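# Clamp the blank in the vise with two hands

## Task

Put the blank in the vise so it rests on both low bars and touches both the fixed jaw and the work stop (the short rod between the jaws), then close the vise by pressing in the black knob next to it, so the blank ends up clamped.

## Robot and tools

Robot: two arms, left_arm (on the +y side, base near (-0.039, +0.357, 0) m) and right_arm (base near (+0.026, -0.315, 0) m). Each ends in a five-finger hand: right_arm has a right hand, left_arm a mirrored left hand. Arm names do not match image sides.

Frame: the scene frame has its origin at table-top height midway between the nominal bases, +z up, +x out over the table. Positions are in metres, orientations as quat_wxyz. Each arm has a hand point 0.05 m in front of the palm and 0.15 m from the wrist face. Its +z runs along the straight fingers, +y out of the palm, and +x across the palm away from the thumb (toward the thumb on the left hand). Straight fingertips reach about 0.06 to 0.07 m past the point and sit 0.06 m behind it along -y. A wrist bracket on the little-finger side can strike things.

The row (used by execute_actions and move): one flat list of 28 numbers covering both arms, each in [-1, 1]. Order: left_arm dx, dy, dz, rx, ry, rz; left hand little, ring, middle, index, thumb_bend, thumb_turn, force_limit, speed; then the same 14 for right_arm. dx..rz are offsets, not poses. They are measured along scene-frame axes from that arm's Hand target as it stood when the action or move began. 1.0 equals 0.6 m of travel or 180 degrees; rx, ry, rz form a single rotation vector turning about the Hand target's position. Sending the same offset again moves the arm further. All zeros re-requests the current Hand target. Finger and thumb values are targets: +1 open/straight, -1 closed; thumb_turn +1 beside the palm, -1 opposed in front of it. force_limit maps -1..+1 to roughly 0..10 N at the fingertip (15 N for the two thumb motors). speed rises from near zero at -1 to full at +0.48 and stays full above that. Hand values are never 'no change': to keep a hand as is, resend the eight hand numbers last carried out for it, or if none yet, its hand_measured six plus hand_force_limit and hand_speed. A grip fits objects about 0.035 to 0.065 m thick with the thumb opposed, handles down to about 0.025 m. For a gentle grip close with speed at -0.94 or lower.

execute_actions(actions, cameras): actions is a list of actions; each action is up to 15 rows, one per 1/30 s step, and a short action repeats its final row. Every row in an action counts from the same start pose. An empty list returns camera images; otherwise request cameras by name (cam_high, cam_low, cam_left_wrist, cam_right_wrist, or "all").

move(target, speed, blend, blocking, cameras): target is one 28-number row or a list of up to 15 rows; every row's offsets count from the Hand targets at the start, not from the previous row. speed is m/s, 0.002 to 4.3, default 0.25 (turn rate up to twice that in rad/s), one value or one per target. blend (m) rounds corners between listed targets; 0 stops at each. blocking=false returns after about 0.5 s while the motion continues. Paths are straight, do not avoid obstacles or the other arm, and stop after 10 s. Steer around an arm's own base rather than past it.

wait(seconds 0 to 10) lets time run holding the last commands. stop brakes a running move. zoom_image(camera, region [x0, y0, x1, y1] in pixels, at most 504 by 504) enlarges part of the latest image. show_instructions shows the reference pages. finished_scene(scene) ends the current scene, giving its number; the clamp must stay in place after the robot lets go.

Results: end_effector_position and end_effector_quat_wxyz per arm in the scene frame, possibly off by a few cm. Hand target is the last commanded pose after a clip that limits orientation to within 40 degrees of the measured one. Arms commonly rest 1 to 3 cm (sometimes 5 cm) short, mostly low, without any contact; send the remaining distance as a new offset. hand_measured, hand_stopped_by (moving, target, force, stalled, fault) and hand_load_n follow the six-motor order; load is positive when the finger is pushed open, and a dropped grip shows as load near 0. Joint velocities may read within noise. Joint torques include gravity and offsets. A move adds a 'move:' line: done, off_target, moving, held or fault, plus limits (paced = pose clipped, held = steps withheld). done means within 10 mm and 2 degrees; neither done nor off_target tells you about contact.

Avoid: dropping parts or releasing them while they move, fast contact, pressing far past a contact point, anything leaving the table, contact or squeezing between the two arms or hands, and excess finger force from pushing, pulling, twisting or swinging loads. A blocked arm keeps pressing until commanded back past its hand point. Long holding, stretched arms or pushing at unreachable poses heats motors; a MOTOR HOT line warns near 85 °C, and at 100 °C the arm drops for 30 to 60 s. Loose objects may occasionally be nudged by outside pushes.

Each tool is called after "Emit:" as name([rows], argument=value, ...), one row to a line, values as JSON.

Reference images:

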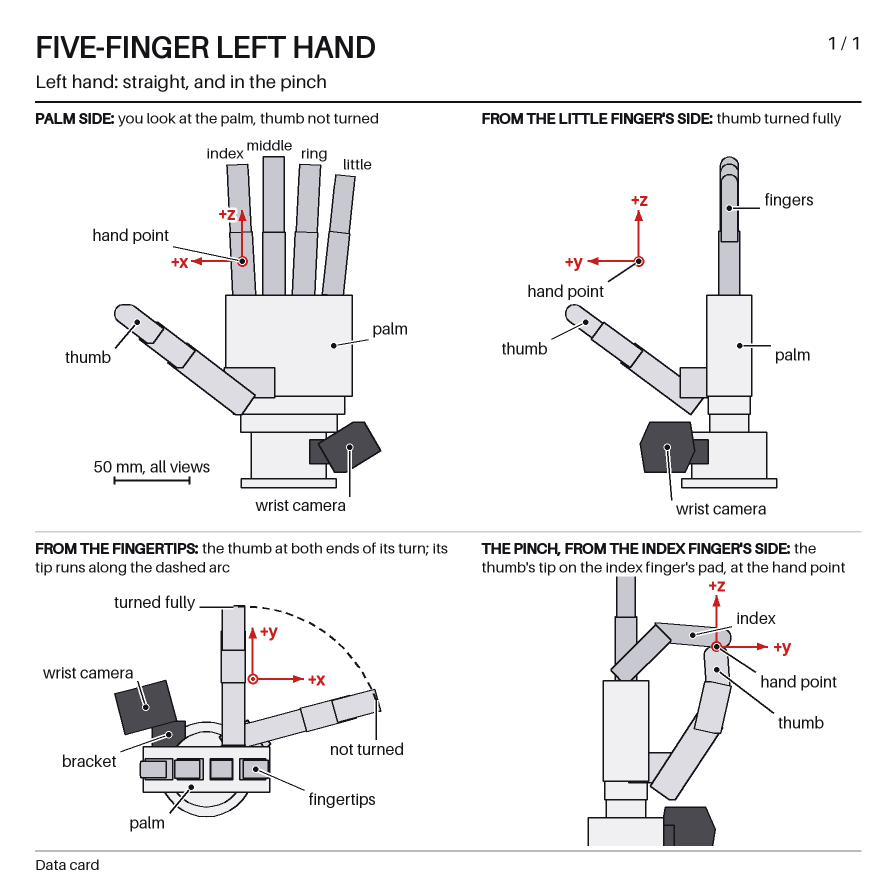

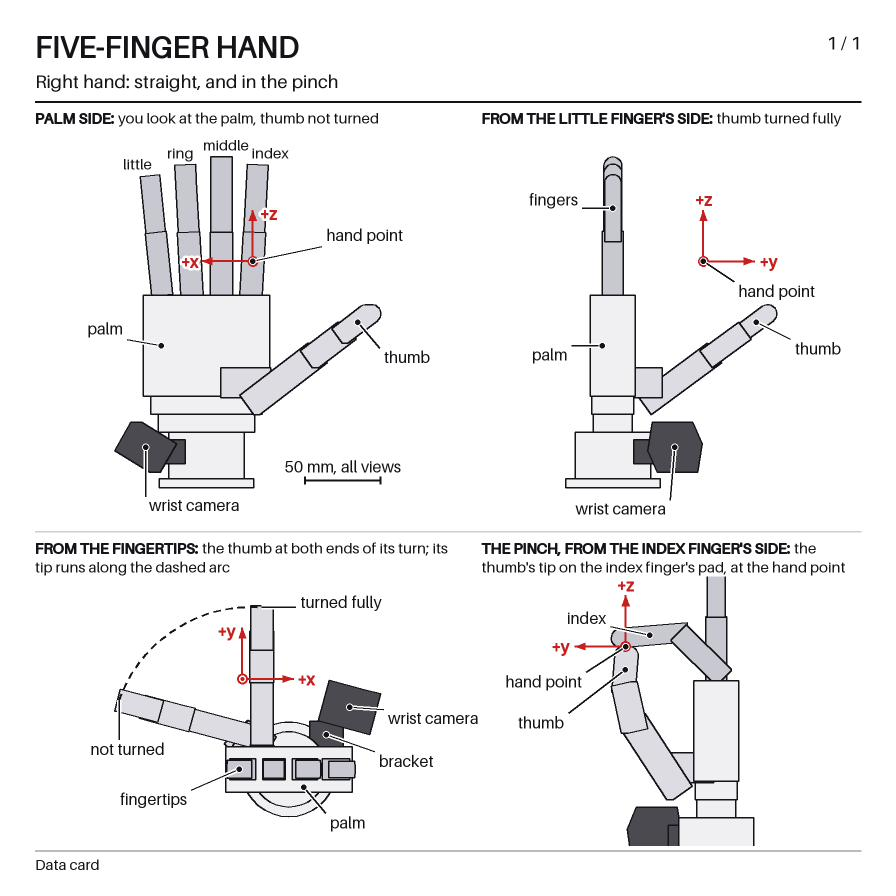

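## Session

Emit:
execute_actions(actions=[])

Emit:
zoom_image(camera="cam_high", region=[260, 200, 420, 320])

Scene clock: 0.00 s.
left_arm: end_effector_position=(+0.7654, +0.2316, +0.1974) hand_measured=(+1.000, +1.000, +1.000, +1.000, +1.000, +1.000) hand_load_n=(+0.0, +0.0, +0.0, +0.0, +0.0, +0.0) hand_stopped_by=(target, target, target, target, target, target) hand_force_limit=0.00 hand_speed=-0.80 end_effector_quat_wxyz=(+0.324, +0.149, +0.893, +0.275) | right_arm: end_effector_position=(+0.7047, -0.3512, +0.3163) hand_measured=(+1.000, +1.000, +1.000, +1.000, +1.000, +1.000) hand_load_n=(+0.0, +0.0, +0.0, +0.0, +0.0, +0.0) hand_stopped_by=(target, target, target, target, target, target) hand_force_limit=0.00 hand_speed=-0.80 end_effector_quat_wxyz=(+0.408, +0.706, -0.276, +0.509)
Joint positions: left_arm=[-0.383 2.265 2.22 -0.884 -0.648 1.761] | right_arm=[0.29 1.937 1.761 -0.334 1.259 -1.386]
Joint velocities: within noise
Joint torques (N m): no reading
Heat: left arm: hottest shoulder 29 °C; right arm: hottest elbow 33 °C.
Hand target: left_arm +0.7698, +0.2298, +0.2028; +0.331, +0.146, +0.891, +0.274 | right_arm +0.7092, -0.3500, +0.3245; +0.402, +0.702, -0.282, +0.516

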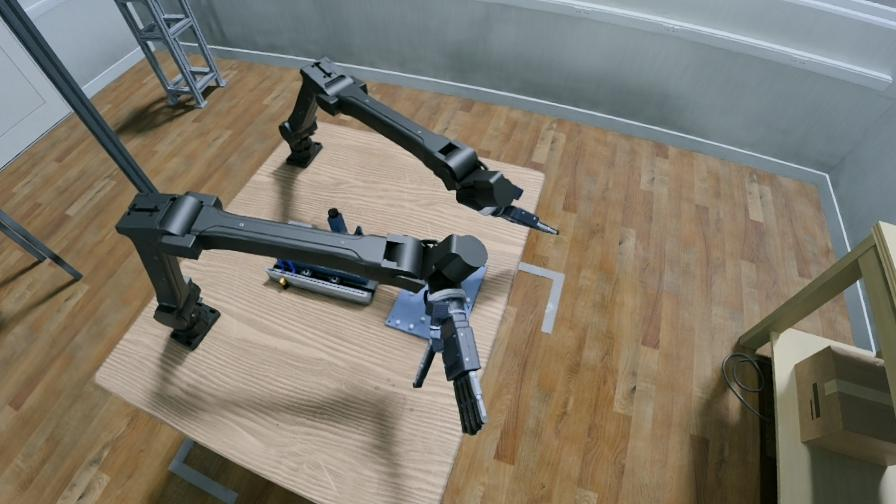

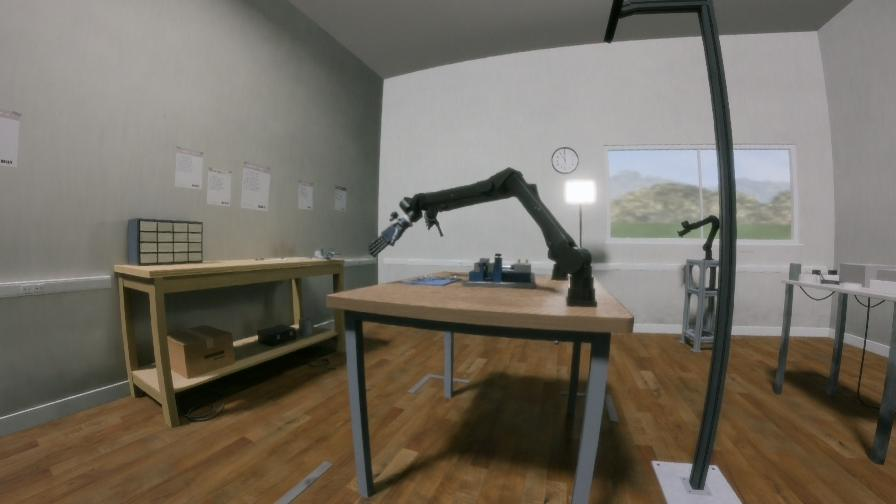

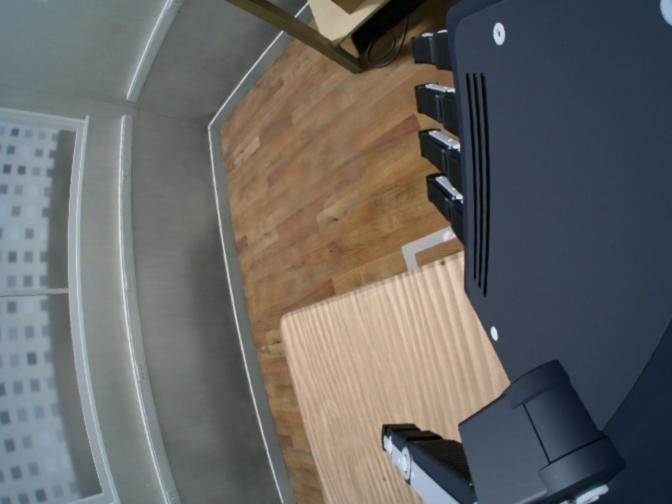

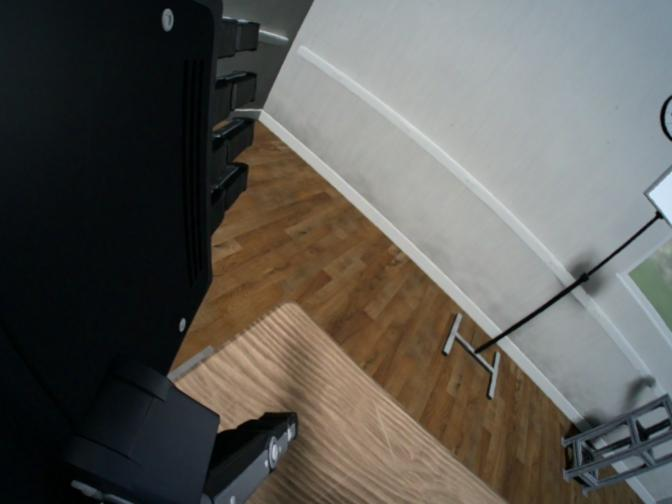

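Scaled by 3.150.

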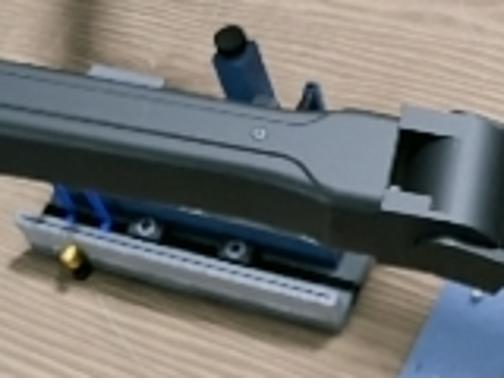

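Emit:
move([
  [-0.416,0.034,0.162,-0.163,0.015,0.279,-1,-1,-1,-1,1,1,0,0,-0.265,0.033,0.01,0.288,0.05,-0.104,1,1,1,1,1,1,0,0],
  [-0.841,-0.116,0.029,-0.3254,0.0307,0.558,-1,-1,-1,-1,1,1,0,0,-0.515,0.083,-0.224,0.576,0.1004,-0.2075,1,1,1,1,1,1,0,0],
], speed=0.4, blend=[0.05, 0], cameras=["cam_right_wrist","cam_high"])

Emit:
zoom_image(camera="cam_right_wrist", region=[240, 200, 520, 400])

Emit:
zoom_image(camera="cam_right_wrist", region=[280, 260, 400, 380])

Scene clock: 32.40 s.
left_arm: end_effector_position=(+0.2641, +0.1641, +0.2204) hand_measured=(-1.000, -1.000, -1.000, -1.000, +1.000, +1.000) hand_load_n=(+0.0, +0.0, +0.0, +0.0, +0.0, +0.0) hand_stopped_by=(target, target, target, target, target, target) hand_force_limit=0.00 hand_speed=0.00 end_effector_quat_wxyz=(+0.002, +0.706, -0.708, -0.005) | right_arm: end_effector_position=(+0.3984, -0.2997, +0.1886) hand_measured=(+1.000, +1.000, +1.000, +1.000, +1.000, +1.000) hand_load_n=(+0.0, +0.0, +0.0, +0.0, +0.0, +0.0) hand_stopped_by=(target, target, target, target, target, target) hand_force_limit=0.00 hand_speed=0.00 end_effector_quat_wxyz=(-0.126, +0.690, -0.699, -0.140)
Joint positions: left_arm=[-0.437 1.388 1.316 -1.511 0.001 -0.416] | right_arm=[-0.15 1.538 1.324 -1.451 -0.367 -0.196]
Joint torques (N m): left_arm=[0.5 -7.36 8.13 0.46 -0.08 -0.21] | right_arm=[-0.56 -14.56 8.61 0.7 -0.54 -0.22]
Heat: left arm: hottest shoulder 33 °C; right arm: hottest elbow 40 °C.
Hand target: left_arm +0.2652, +0.1601, +0.2202; +0.000, +0.707, -0.707, +0.000 | right_arm +0.4003, -0.3003, +0.1902; -0.133, +0.694, -0.695, -0.132
Off the commanded pose: left_arm 0.004 m, 1 deg | right_arm 0.002 m, 1 deg.
move: done
Images, in order (width x height): cam_high 896x504, cam_right_wrist 672x504.

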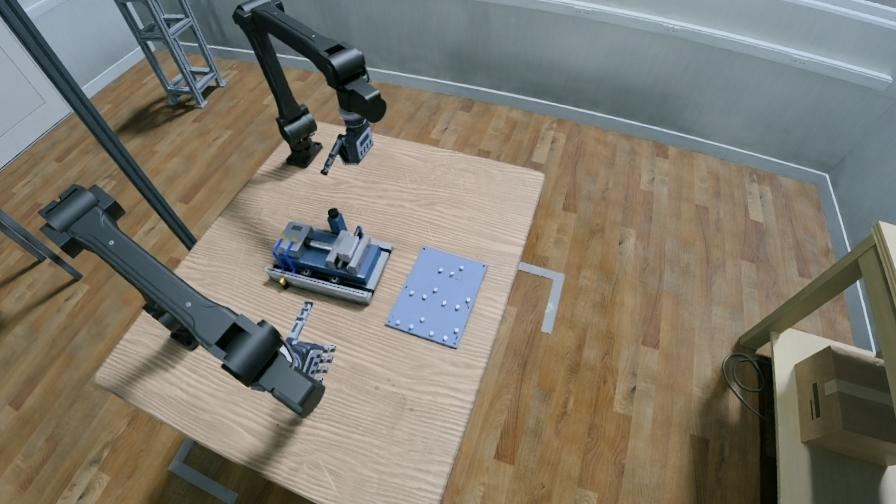

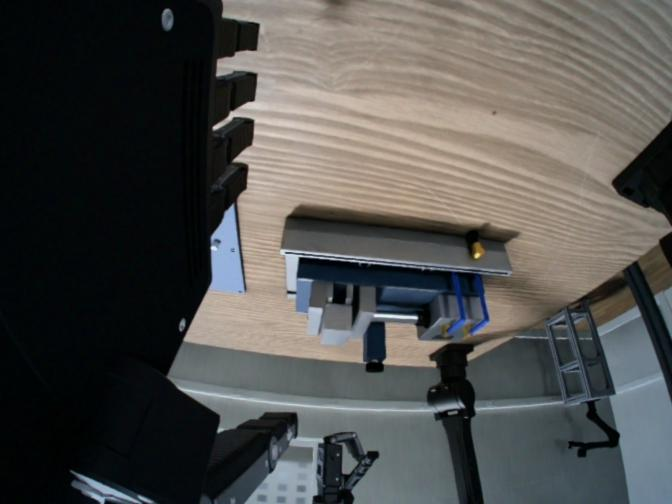

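Scaled by 1.800 from the camera's 672x504 image, which has a finer 960x720 frame.

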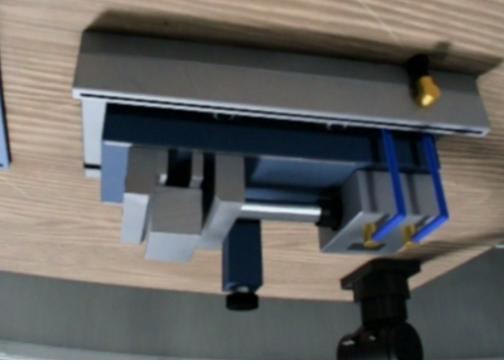

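Scaled by 4.200 from the camera's 672x504 image, which has a finer 960x720 frame.

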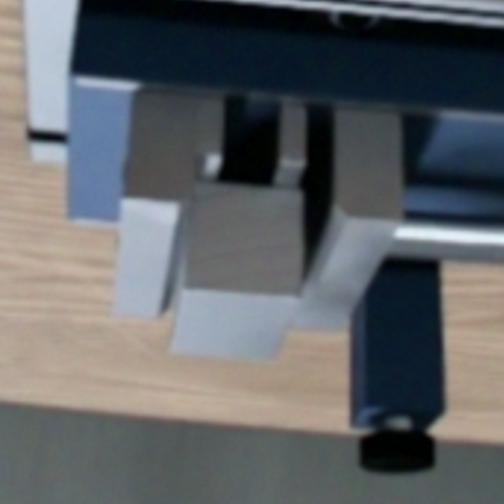

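Emit:
move([
  [-0.042,0,-0.03,0,0,0,-1,-1,-1,-1,1,1,0,0,-0.164,0.26,0.0,0,0,0,1,1,1,1,1,1,0,0],
  [-0.042,0,-0.03,0,0,0,-1,-1,-1,-1,1,1,0,0,-0.164,0.339,-0.054,0,0,0,1,1,1,1,1,1,0,0],
], speed=[0.3,0.12], blend=[0.02,0], cameras=["cam_right_wrist"])

Emit:
zoom_image(camera="cam_right_wrist", region=[200, 120, 400, 320])

Scene clock: 54.73 s.
left_arm: end_effector_position=(+0.2397, +0.1638, +0.2000) hand_measured=(-1.000, -1.000, -1.000, -1.000, +1.000, +1.000) hand_load_n=(+0.0, +0.0, +0.5, +0.0, +0.0, +0.0) hand_stopped_by=(target, target, target, target, target, target) hand_force_limit=0.00 hand_speed=0.00 end_effector_quat_wxyz=(+0.004, +0.707, -0.707, -0.009) | right_arm: end_effector_position=(+0.3010, -0.0981, +0.1629) hand_measured=(+1.000, +1.000, +1.000, +1.000, +1.000, +1.000) hand_load_n=(+0.0, +0.0, +0.0, +0.0, +0.0, +0.0) hand_stopped_by=(target, target, target, target, target, target) hand_force_limit=0.00 hand_speed=0.00 end_effector_quat_wxyz=(-0.134, +0.697, -0.692, -0.132)
Joint positions: left_arm=[-0.465 1.341 1.216 -1.466 0.001 -0.444] | right_arm=[0.38 1.281 0.996 -1.153 -0.356 0.355]
Joint torques (N m): left_arm=[0.5 -7.18 8.06 0.43 -0.07 -0.23] | right_arm=[-0.38 -9 8.39 1.25 -0.36 -0.05]
Heat: left arm: hottest shoulder 32 °C; right arm: hottest elbow 41 °C.
Hand target: left_arm +0.2400, +0.1601, +0.2023; +0.000, +0.707, -0.707, +0.000 | right_arm +0.3020, -0.0969, +0.1578; -0.133, +0.694, -0.695, -0.132
Off the commanded pose: left_arm 0.004 m, 1 deg | right_arm 0.005 m, 0 deg.
move: done
Images, in order (width x height): cam_right_wrist 672x504.

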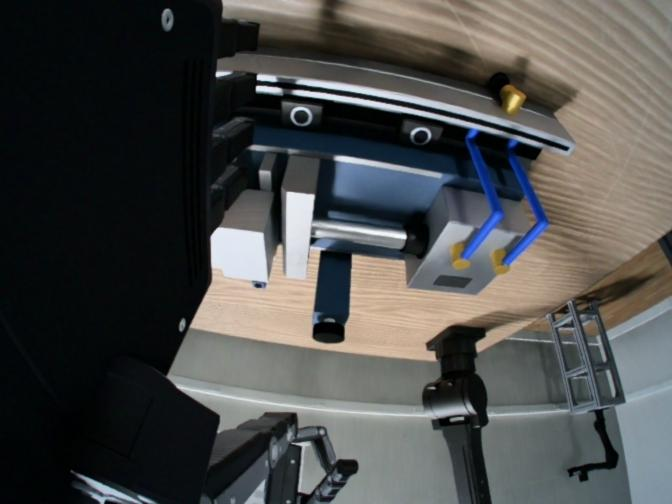

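Scaled by 2.520 from the camera's 672x504 image, which has a finer 960x720 frame.

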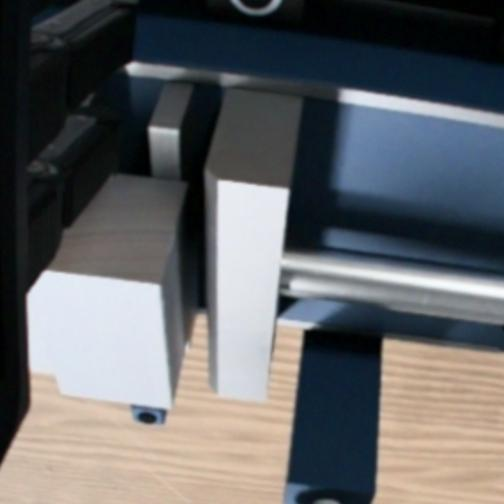

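Emit:
move(target=[0,0,0,0,0,0,-1,-1,-1,-1,1,1,0,0,0.002,0.1,-0.004,0,0,0,1,1,1,1,1,1,0,0], speed=0.04, cameras=["cam_right_wrist"])

Emit:
zoom_image(camera="cam_right_wrist", region=[200, 120, 400, 320])

Scene clock: 65.30 s.
left_arm: end_effector_position=(+0.2397, +0.1638, +0.2000) hand_measured=(-1.000, -1.000, -1.000, -1.000, +1.000, +1.000) hand_load_n=(+0.0, +0.0, +0.0, +0.0, -0.5, +0.0) hand_stopped_by=(target, target, target, target, target, target) hand_force_limit=0.00 hand_speed=0.00 end_effector_quat_wxyz=(+0.004, +0.707, -0.707, -0.009) | right_arm: end_effector_position=(+0.2956, -0.0651, +0.1488) hand_measured=(+1.000, +1.000, +1.000, +1.000, +1.000, +1.000) hand_load_n=(+0.0, +0.0, +0.0, -1.0, +0.0, +0.0) hand_stopped_by=(target, target, target, target, target, target) hand_force_limit=0.00 hand_speed=0.00 end_effector_quat_wxyz=(-0.112, +0.683, -0.712, -0.122)
Joint positions: left_arm=[-0.465 1.341 1.216 -1.466 0.001 -0.444] | right_arm=[0.483 1.315 0.996 -1.113 -0.303 0.504]
Joint torques (N m): left_arm=[0.44 -7.18 8.08 0.43 -0.07 -0.23] | right_arm=[3.14 -7.65 11.82 2.15 -1.53 -0.02]
Heat: left arm: hottest shoulder 32 °C; right arm: hottest elbow 41 °C.
Hand target: left_arm +0.2400, +0.1601, +0.2023; +0.000, +0.707, -0.707, +0.000 | right_arm +0.3030, -0.0368, +0.1555; -0.133, +0.694, -0.695, -0.132
Off the commanded pose: left_arm 0.004 m, 1 deg | right_arm 0.030 m, 4 deg.
move: off_target (right_arm)
Images, in order (width x height): cam_right_wrist 672x504.

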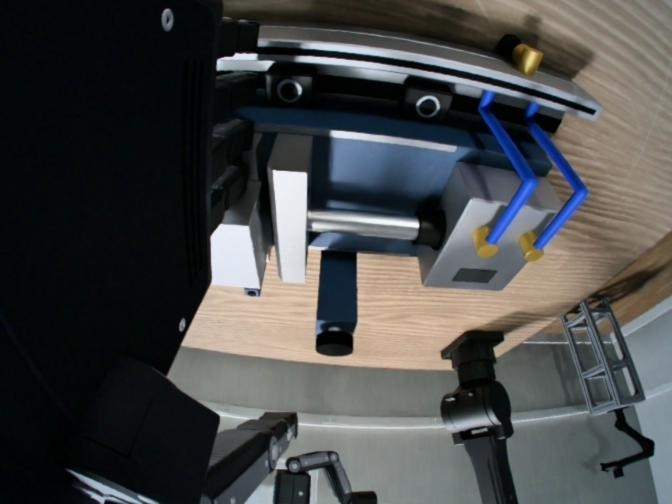

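Scaled by 2.520 from the camera's 672x504 image, which has a finer 960x720 frame.

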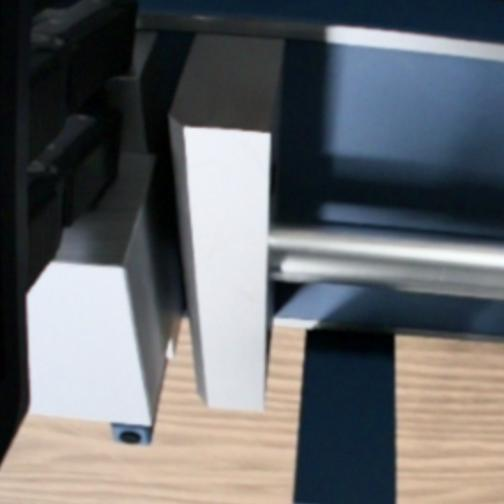

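Emit:
move([
  [0,0,0,0,0,0,-1,-1,-1,-1,1,1,0,0,0.0,-0.18,0.01,0,0,0,1,1,1,1,1,1,0,0],
  [0.004,-0.203,-0.079,0,0,0,-1,-1,-1,-1,1,1,0,0,0.162,-0.439,0.0575,0,0,0,1,1,1,1,1,1,0,0],
], speed=[0.15,0.25], blend=[0.02,0], cameras=["cam_right_wrist"])

Emit:
zoom_image(camera="cam_right_wrist", region=[280, 250, 450, 420])

Scene clock: 78.93 s.
left_arm: end_effector_position=(+0.2297, +0.0501, +0.1464) hand_measured=(-1.000, -1.000, -1.000, -1.000, +1.000, +1.000) hand_load_n=(+0.0, +0.0, +0.0, +0.0, +0.0, +0.0) hand_stopped_by=(target, target, target, target, target, target) hand_force_limit=0.00 hand_speed=0.00 end_effector_quat_wxyz=(+0.002, +0.704, -0.710, -0.018) | right_arm: end_effector_position=(+0.3874, -0.2994, +0.1785) hand_measured=(+1.000, +1.000, +1.000, +1.000, +1.000, +1.000) hand_load_n=(+0.0, +0.0, +0.0, +0.0, +0.0, +0.0) hand_stopped_by=(target, target, target, target, target, target) hand_force_limit=0.00 hand_speed=0.00 end_effector_quat_wxyz=(-0.125, +0.687, -0.702, -0.143)
Joint positions: left_arm=[-0.717 1.519 1.258 -1.345 0 -0.689] | right_arm=[-0.157 1.52 1.274 -1.425 -0.369 -0.195]
Joint torques (N m): left_arm=[1.08 -8.18 10.96 0.29 -0.05 -0.26] | right_arm=[-0.03 -12.57 12.38 -0.32 -0.46 -0.21]
Heat: left arm: hottest shoulder 32 °C; right arm: hottest elbow 42 °C.
Hand target: left_arm +0.2424, +0.0384, +0.1548; +0.000, +0.707, -0.707, +0.000 | right_arm +0.4003, -0.3004, +0.1899; -0.133, +0.694, -0.695, -0.132
Off the commanded pose: left_arm 0.019 m, 2 deg | right_arm 0.017 m, 2 deg.
move: off_target (left_arm, right_arm)
Images, in order (width x height): cam_right_wrist 672x504.

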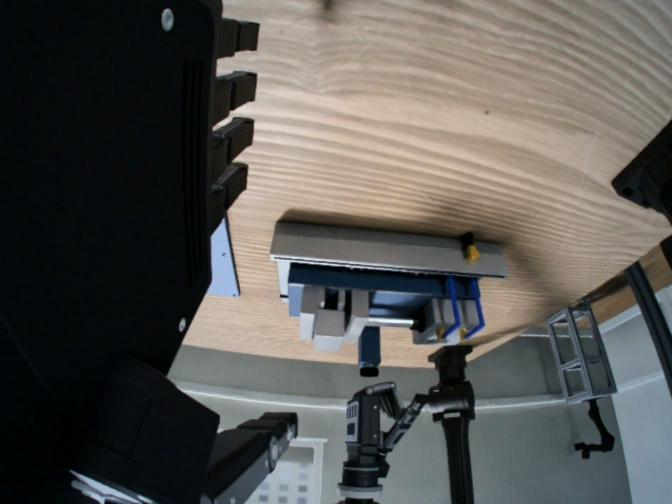

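Scaled by 2.965 from the camera's 672x504 image, which has a finer 960x720 frame.

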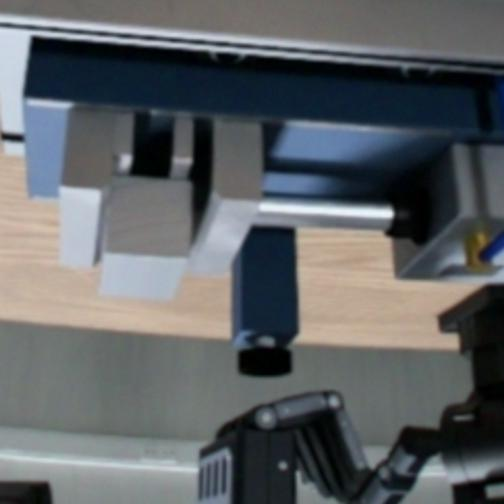

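Emit:
move([
  [0.003,-0.01,0.0,0,0,0,-1,-1,-1,-1,1,1,0,0,0,0,0,0,0,0,1,1,1,1,1,1,0,0],
  [0.003,-0.006,-0.05,0,0,0,-1,-1,-1,-1,1,1,0,0,0,0,0,0,0,0,1,1,1,1,1,1,0,0],
], speed=[0.08,0.04], cameras=["cam_right_wrist"])

Emit:
zoom_image(camera="cam_right_wrist", region=[280, 250, 450, 420])

Scene clock: 85.47 s.
left_arm: end_effector_position=(+0.2434, +0.0384, +0.1344) hand_measured=(-1.000, -1.000, -1.000, -1.000, +1.000, +1.000) hand_load_n=(+0.0, -1.0, +0.0, +0.0, +0.0, +0.0) hand_stopped_by=(target, target, target, target, target, target) hand_force_limit=0.00 hand_speed=0.00 end_effector_quat_wxyz=(+0.000, +0.707, -0.707, +0.005) | right_arm: end_effector_position=(+0.3874, -0.2994, +0.1785) hand_measured=(+1.000, +1.000, +1.000, +1.000, +1.000, +1.000) hand_load_n=(+0.0, +0.0, +0.0, +0.0, +0.0, +0.0) hand_stopped_by=(target, target, target, target, target, target) hand_force_limit=0.00 hand_speed=0.00 end_effector_quat_wxyz=(-0.125, +0.687, -0.702, -0.143)
Joint positions: left_arm=[-0.717 1.54 1.253 -1.274 0 -0.697] | right_arm=[-0.157 1.52 1.274 -1.425 -0.369 -0.196]
Joint torques (N m): left_arm=[0.79 -7.82 7.8 0.62 -0.07 -0.19] | right_arm=[-0.03 -12.57 12.38 -0.34 -0.46 -0.22]
Heat: left arm: hottest shoulder 32 °C; right arm: hottest elbow 43 °C.
Hand target: left_arm +0.2442, +0.0347, +0.1249; -0.001, +0.707, -0.707, +0.000 | right_arm +0.4003, -0.3004, +0.1899; -0.133, +0.694, -0.695, -0.132
Off the commanded pose: left_arm 0.010 m, 1 deg | right_arm 0.017 m, 2 deg.
move: off_target (right_arm)
Images, in order (width x height): cam_right_wrist 672x504.

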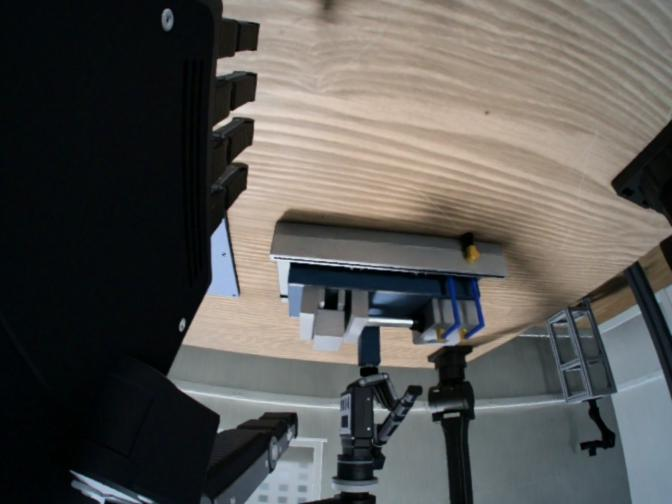

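Scaled by 2.965 from the camera's 672x504 image, which has a finer 960x720 frame.

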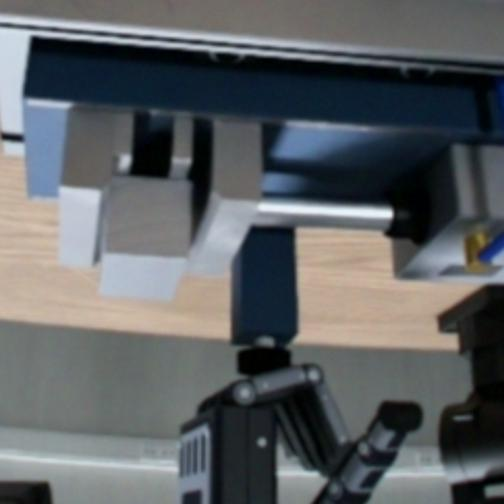

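Emit:
move(target=[0.0,0.0,-0.08,0,0,0,-1,-1,-1,-1,1,1,0,0,0,0,0,0,0,0,1,1,1,1,1,1,0,0], speed=0.04, cameras=["cam_right_wrist"])

Emit:
zoom_image(camera="cam_right_wrist", region=[280, 250, 450, 420])

Scene clock: 90.63 s.
left_arm: end_effector_position=(+0.2431, +0.0382, +0.1268) hand_measured=(-1.000, -1.000, -1.000, -1.000, +1.000, +1.000) hand_load_n=(+0.0, -7.0, +0.0, +0.0, +0.0, +0.0) hand_stopped_by=(target, target, target, target, target, target) hand_force_limit=0.00 hand_speed=0.00 end_effector_quat_wxyz=(-0.002, +0.706, -0.707, +0.031) | right_arm: end_effector_position=(+0.3874, -0.2994, +0.1785) hand_measured=(+1.000, +1.000, +1.000, +1.000, +1.000, +1.000) hand_load_n=(+0.0, +0.0, +0.0, +0.0, +0.0, +0.0) hand_stopped_by=(target, target, target, target, target, target) hand_force_limit=0.00 hand_speed=0.00 end_effector_quat_wxyz=(-0.125, +0.687, -0.702, -0.143)
Joint positions: left_arm=[-0.717 1.51 1.2 -1.199 0.002 -0.697] | right_arm=[-0.157 1.52 1.274 -1.425 -0.369 -0.196]
Joint torques (N m): left_arm=[0.85 -3.02 5.09 2.74 -0.13 -0.19] | right_arm=[-0.03 -12.63 12.38 -0.32 -0.46 -0.22]
Heat: left arm: hottest shoulder 32 °C; right arm: hottest elbow 44 °C.
Hand target: left_arm +0.2441, +0.0348, +0.0769; +0.000, +0.707, -0.707, +0.000 | right_arm +0.4003, -0.3004, +0.1899; -0.133, +0.694, -0.695, -0.132
Off the commanded pose: left_arm 0.050 m, 4 deg | right_arm 0.017 m, 2 deg.
move: off_target (left_arm, right_arm)
Images, in order (width x height): cam_right_wrist 672x504.

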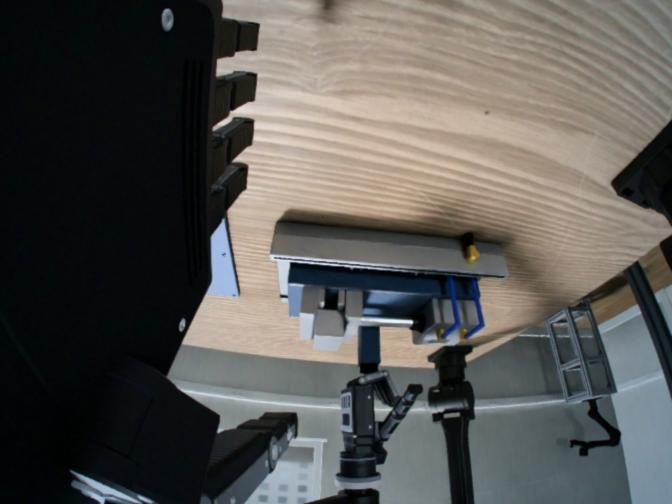

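Scaled by 2.965 from the camera's 672x504 image, which has a finer 960x720 frame.

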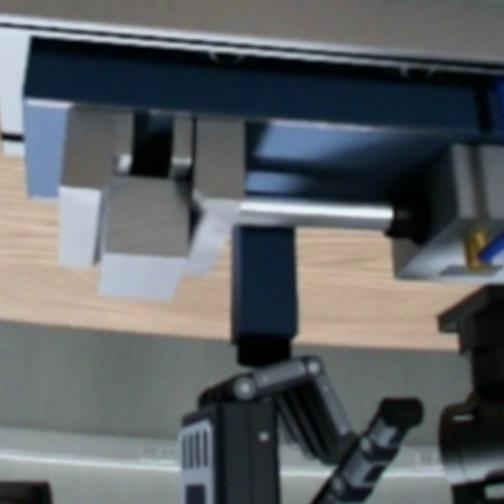

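Emit:
move([
  [0,0,0.15,0,0,0,-1,-1,-1,-1,1,1,0,0,0,0,0,0,0,0,1,1,1,1,1,1,0,0],
  [0,0.12,0.21,0,0,0,-1,-1,-1,-1,1,1,0,0,0,0,0,0,0,0,1,1,1,1,1,1,0,0],
], speed=0.12, blend=[0.02,0], cameras=["cam_right_wrist","cam_left_wrist","cam_high"])

Emit:
zoom_image(camera="cam_right_wrist", region=[280, 260, 400, 380])

Emit:
zoom_image(camera="cam_high", region=[300, 200, 400, 300])

Scene clock: 96.70 s.
left_arm: end_effector_position=(+0.2431, +0.1050, +0.1983) hand_measured=(-1.000, -1.000, -1.000, -1.000, +1.000, +1.000) hand_load_n=(+0.0, +0.0, +0.0, +0.0, +0.0, +0.0) hand_stopped_by=(target, target, target, target, target, target) hand_force_limit=0.00 hand_speed=0.00 end_effector_quat_wxyz=(+0.000, +0.710, -0.704, -0.002) | right_arm: end_effector_position=(+0.3874, -0.2994, +0.1785) hand_measured=(+1.000, +1.000, +1.000, +1.000, +1.000, +1.000) hand_load_n=(+0.0, +0.0, -0.5, -0.5, +0.0, +0.0) hand_stopped_by=(target, target, target, target, target, target) hand_force_limit=0.00 hand_speed=0.00 end_effector_quat_wxyz=(-0.125, +0.687, -0.702, -0.143)
Joint positions: left_arm=[-0.592 1.412 1.284 -1.447 -0.001 -0.58] | right_arm=[-0.157 1.52 1.274 -1.425 -0.369 -0.196]
Joint torques (N m): left_arm=[1.55 -7.82 8.84 -0.35 -0.02 -0.03] | right_arm=[-0.03 -12.57 12.38 -0.32 -0.46 -0.22]
Heat: left arm: hottest elbow 32 °C; right arm: hottest elbow 46 °C.
Hand target: left_arm +0.2441, +0.1067, +0.2030; +0.000, +0.707, -0.707, +0.000 | right_arm +0.4003, -0.3004, +0.1899; -0.133, +0.694, -0.695, -0.132
Off the commanded pose: left_arm 0.005 m, 0 deg | right_arm 0.017 m, 2 deg.
move: off_target (right_arm)
Images, in order (width x height): cam_high 896x504, cam_left_wrist 672x504, cam_right_wrist 672x504.

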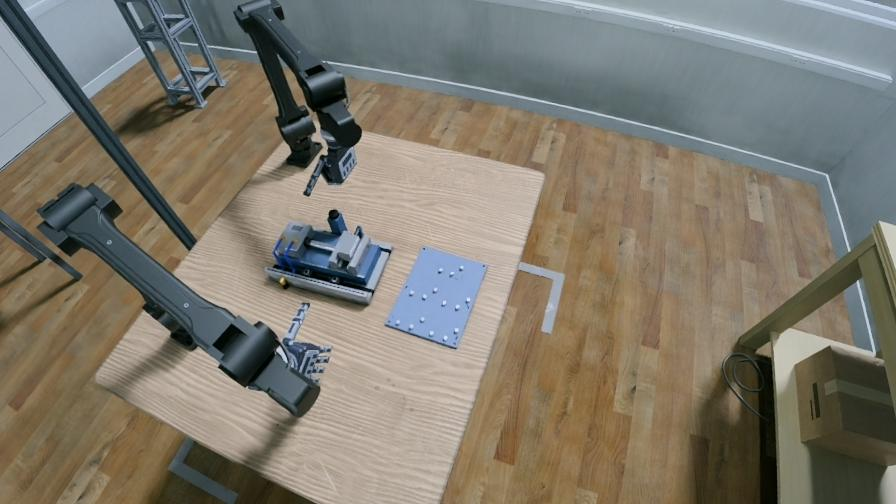

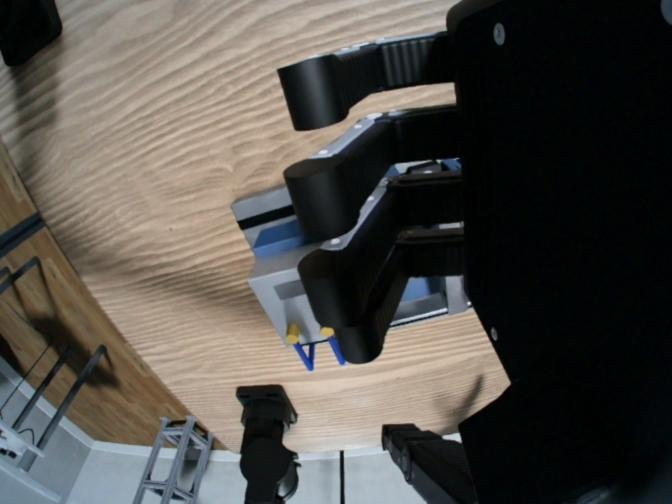

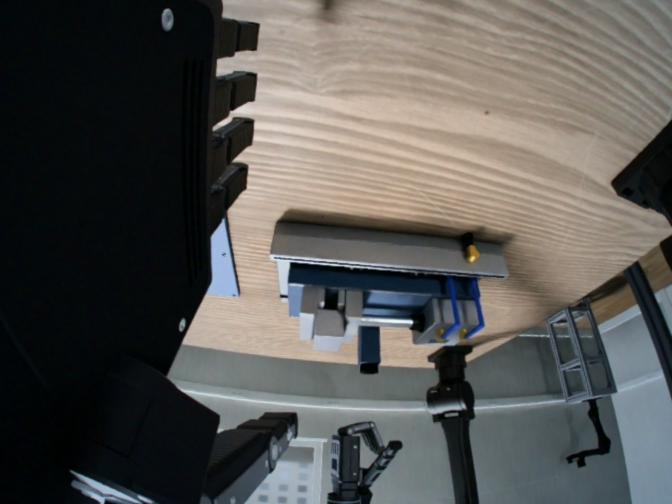

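Scaled by 4.200 from the camera's 672x504 image, which has a finer 960x720 frame.

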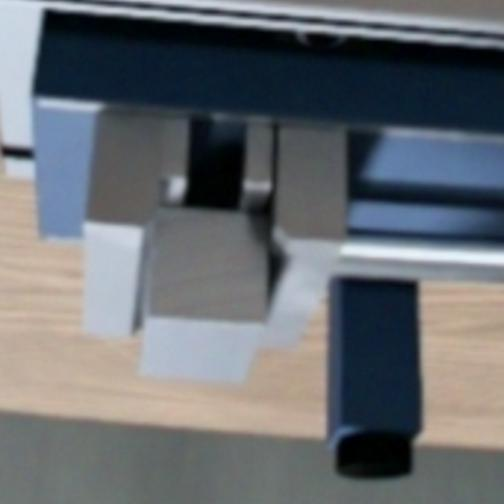

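Scaled by 5.040.

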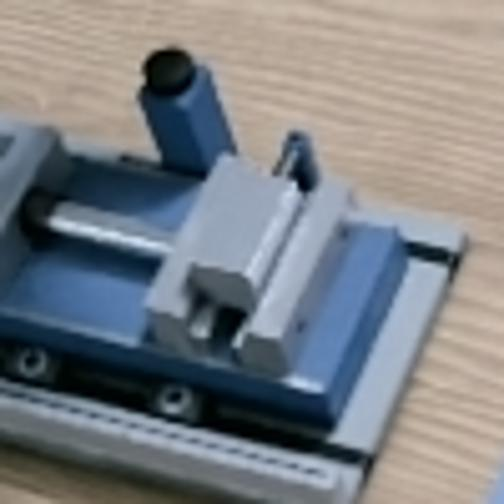

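Emit:
move(target=[0,0,0,0,0,0,-1,-1,-1,-1,1,1,0,0,-0.0,0.167,0.02,0,0,0,1,1,1,1,1,1,0,0], speed=0.2, cameras=["cam_right_wrist"])

Emit:
zoom_image(camera="cam_right_wrist", region=[260, 220, 400, 360])

Scene clock: 126.93 s.
left_arm: end_effector_position=(+0.2431, +0.1051, +0.1983) hand_measured=(-1.000, -1.000, -1.000, -1.000, +1.000, +1.000) hand_load_n=(+0.0, +0.0, +0.0, +0.0, +0.0, +0.0) hand_stopped_by=(target, target, target, target, target, target) hand_force_limit=0.00 hand_speed=0.00 end_effector_quat_wxyz=(+0.000, +0.710, -0.705, -0.002) | right_arm: end_effector_position=(+0.3861, -0.1988, +0.1912) hand_measured=(+1.000, +1.000, +1.000, +1.000, +1.000, +1.000) hand_load_n=(+0.0, +0.0, +0.0, +0.0, +0.0, +0.0) hand_stopped_by=(target, target, target, target, target, target) hand_force_limit=0.00 hand_speed=0.00 end_effector_quat_wxyz=(-0.116, +0.696, -0.693, -0.149)
Joint positions: left_arm=[-0.592 1.412 1.284 -1.447 -0.001 -0.579] | right_arm=[0.083 1.49 1.274 -1.388 -0.379 0.03]
Joint torques (N m): left_arm=[1.55 -7.88 8.84 -0.35 -0.02 -0.02] | right_arm=[-0.97 -13.57 11.37 0.84 -0.37 -0.04]
Heat: left arm: hottest shoulder 32 °C; right arm: hottest elbow 49 °C.
Hand target: left_arm +0.2441, +0.1068, +0.2030; +0.000, +0.707, -0.707, +0.000 | right_arm +0.4002, -0.2001, +0.2019; -0.133, +0.694, -0.695, -0.132
Off the commanded pose: left_arm 0.005 m, 0 deg | right_arm 0.018 m, 3 deg.
move: off_target (right_arm)
Images, in order (width x height): cam_right_wrist 672x504.

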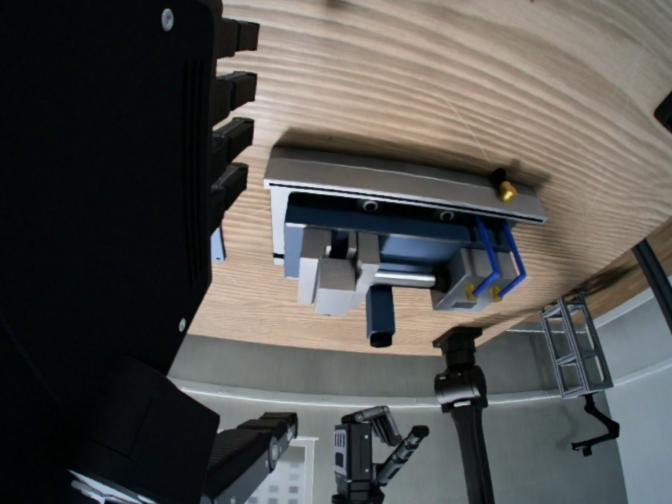

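Scaled by 3.600 from the camera's 672x504 image, which has a finer 960x720 frame.

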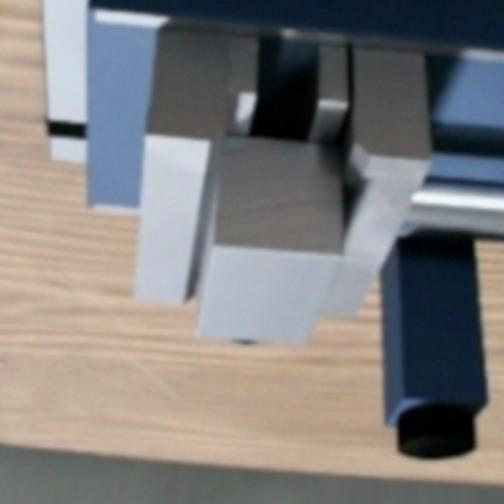

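Emit:
zoom_image(camera="cam_right_wrist", region=[290, 240, 370, 320])

Scaled by 6.300 from the camera's 672x504 image, which has a finer 960x720 frame.

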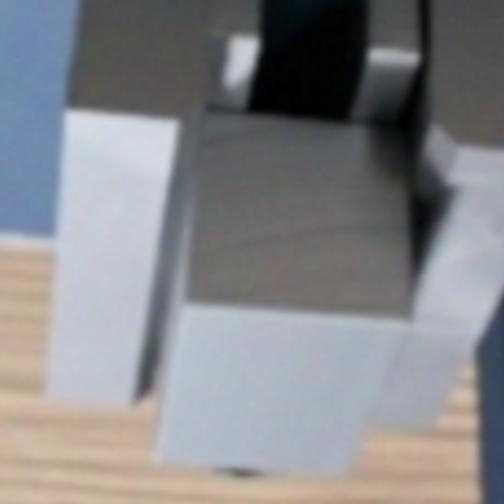

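Emit:
move(target=[0.14,0.15,0.08,0,0,0,1,1,1,1,1,1,0,0.3,0,0,0,0,0,0,1,1,1,1,1,1,0,0], speed=0.25, cameras=["cam_left_wrist"])

Emit:
zoom_image(camera="cam_left_wrist", region=[320, 200, 460, 340])

Scene clock: 143.23 s.
left_arm: end_effector_position=(+0.3205, +0.2005, +0.2444) hand_measured=(+1.000, +1.000, +1.000, +1.000, +1.000, +1.000) hand_load_n=(-0.5, +0.0, +0.0, +0.0, +0.0, +0.0) hand_stopped_by=(target, target, target, target, target, target) hand_force_limit=0.00 hand_speed=0.30 end_effector_quat_wxyz=(+0.001, +0.713, -0.701, -0.005) | right_arm: end_effector_position=(+0.3861, -0.1988, +0.1911) hand_measured=(+1.000, +1.000, +1.000, +1.000, +1.000, +1.000) hand_load_n=(-0.5, +0.0, +0.0, +0.0, +0.0, +0.0) hand_stopped_by=(target, target, target, target, target, target) hand_force_limit=0.00 hand_speed=0.00 end_effector_quat_wxyz=(-0.116, +0.696, -0.693, -0.149)
Joint positions: left_arm=[-0.308 1.487 1.483 -1.578 -0.002 -0.305] | right_arm=[0.083 1.49 1.274 -1.388 -0.379 0.031]
Joint torques (N m): left_arm=[0.85 -7.65 10.97 -0.35 0.01 -0.04] | right_arm=[-0.97 -13.57 11.37 0.84 -0.37 -0.05]
Heat: left arm: hottest shoulder 32 °C; right arm: hottest elbow 50 °C.
Hand target: left_arm +0.3281, +0.1967, +0.2509; +0.000, +0.707, -0.707, +0.000 | right_arm +0.4002, -0.2001, +0.2019; -0.133, +0.694, -0.695, -0.132
Off the commanded pose: left_arm 0.011 m, 1 deg | right_arm 0.018 m, 3 deg.
move: off_target (left_arm, right_arm)
Images, in order (width x height): cam_left_wrist 672x504.

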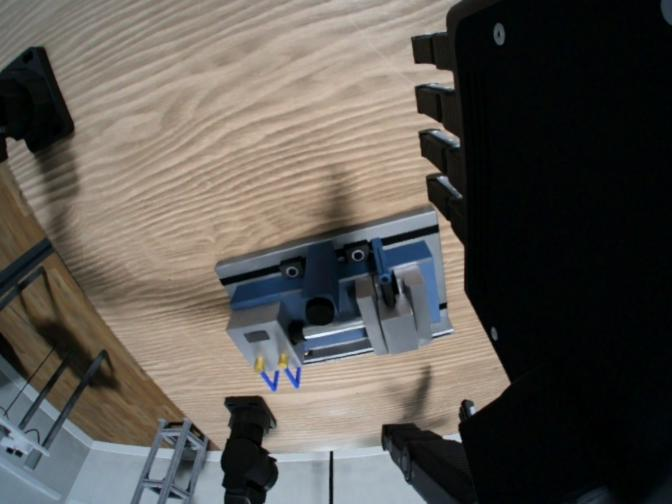

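Scaled by 3.600 from the camera's 672x504 image, which has a finer 960x720 frame.

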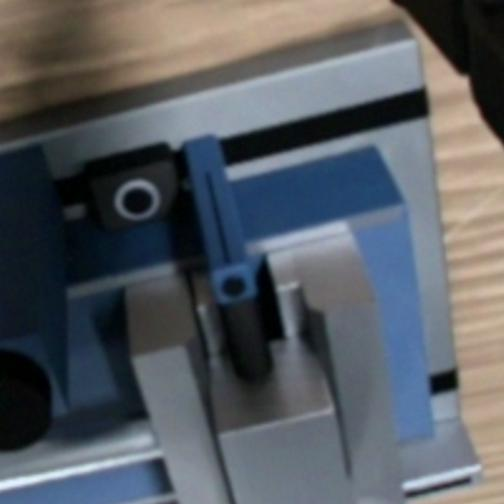

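Emit:
zoom_image(camera="cam_left_wrist", region=[350, 260, 440, 360])

Scaled by 5.040 from the camera's 672x504 image, which has a finer 960x720 frame.

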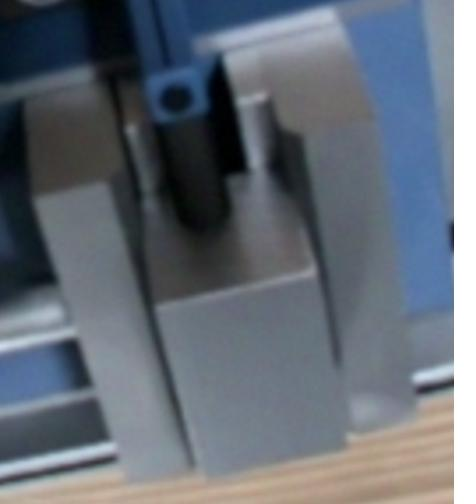

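Emit:
move(target=[0,0,0,0,0,0,1,1,1,1,1,1,0,0.3,-0.01,0.12,-0.05,0,0,0,1,1,1,1,1,1,0,0], speed=0.15, cameras=["cam_right_wrist"])

Emit:
zoom_image(camera="cam_right_wrist", region=[270, 170, 390, 290])

Scene clock: 175.10 s.
left_arm: end_effector_position=(+0.3205, +0.2006, +0.2444) hand_measured=(+1.000, +1.000, +1.000, +1.000, +1.000, +1.000) hand_load_n=(+0.0, +0.0, +0.0, +0.0, -0.5, +0.0) hand_stopped_by=(target, target, target, target, target, target) hand_force_limit=0.00 hand_speed=0.30 end_effector_quat_wxyz=(+0.001, +0.713, -0.702, -0.005) | right_arm: end_effector_position=(+0.3923, -0.1276, +0.1778) hand_measured=(+1.000, +1.000, +1.000, +1.000, +1.000, +1.000) hand_load_n=(+0.0, +0.0, +0.0, +0.0, +0.0, +0.0) hand_stopped_by=(target, target, target, target, target, target) hand_force_limit=0.00 hand_speed=0.00 end_effector_quat_wxyz=(-0.134, +0.699, -0.690, -0.132)
Joint positions: left_arm=[-0.308 1.487 1.483 -1.578 -0.002 -0.304] | right_arm=[0.246 1.49 1.246 -1.245 -0.37 0.208]
Joint torques (N m): left_arm=[0.85 -7.65 10.97 -0.35 0.01 -0.02] | right_arm=[-0.73 -12.63 8.32 1.13 -0.38 -0.02]
Heat: left arm: hottest elbow 34 °C; right arm: hottest elbow 50 °C.
Hand target: left_arm +0.3281, +0.1967, +0.2509; +0.000, +0.707, -0.707, +0.000 | right_arm +0.3941, -0.1281, +0.1718; -0.132, +0.694, -0.695, -0.132
Off the commanded pose: left_arm 0.011 m, 1 deg | right_arm 0.006 m, 1 deg.
move: off_target (left_arm)
Images, in order (width x height): cam_right_wrist 672x504.

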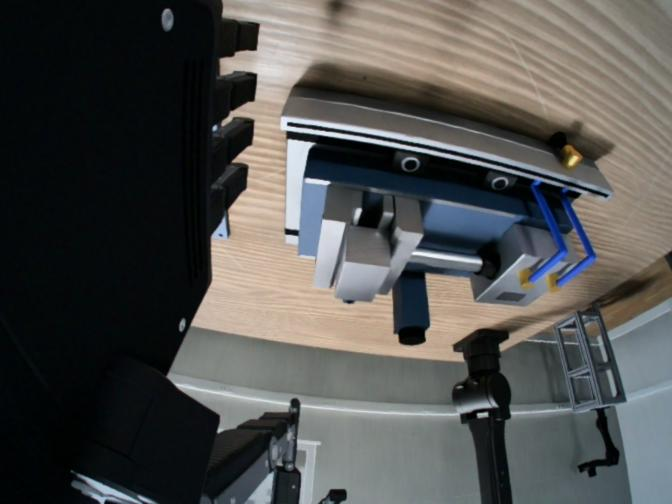

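Scaled by 4.200 from the camera's 672x504 image, which has a finer 960x720 frame.

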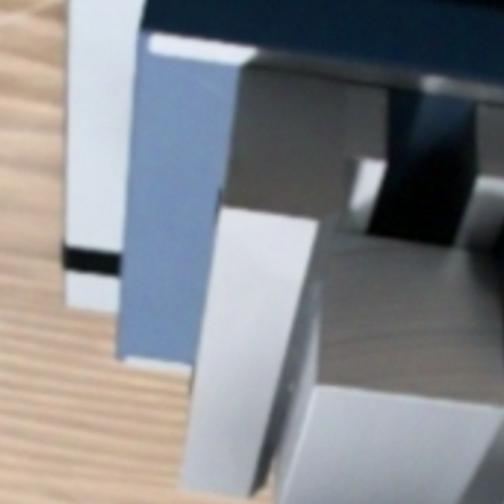

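Emit:
finished_scene(scene=3)

The scene is finished: the task was done.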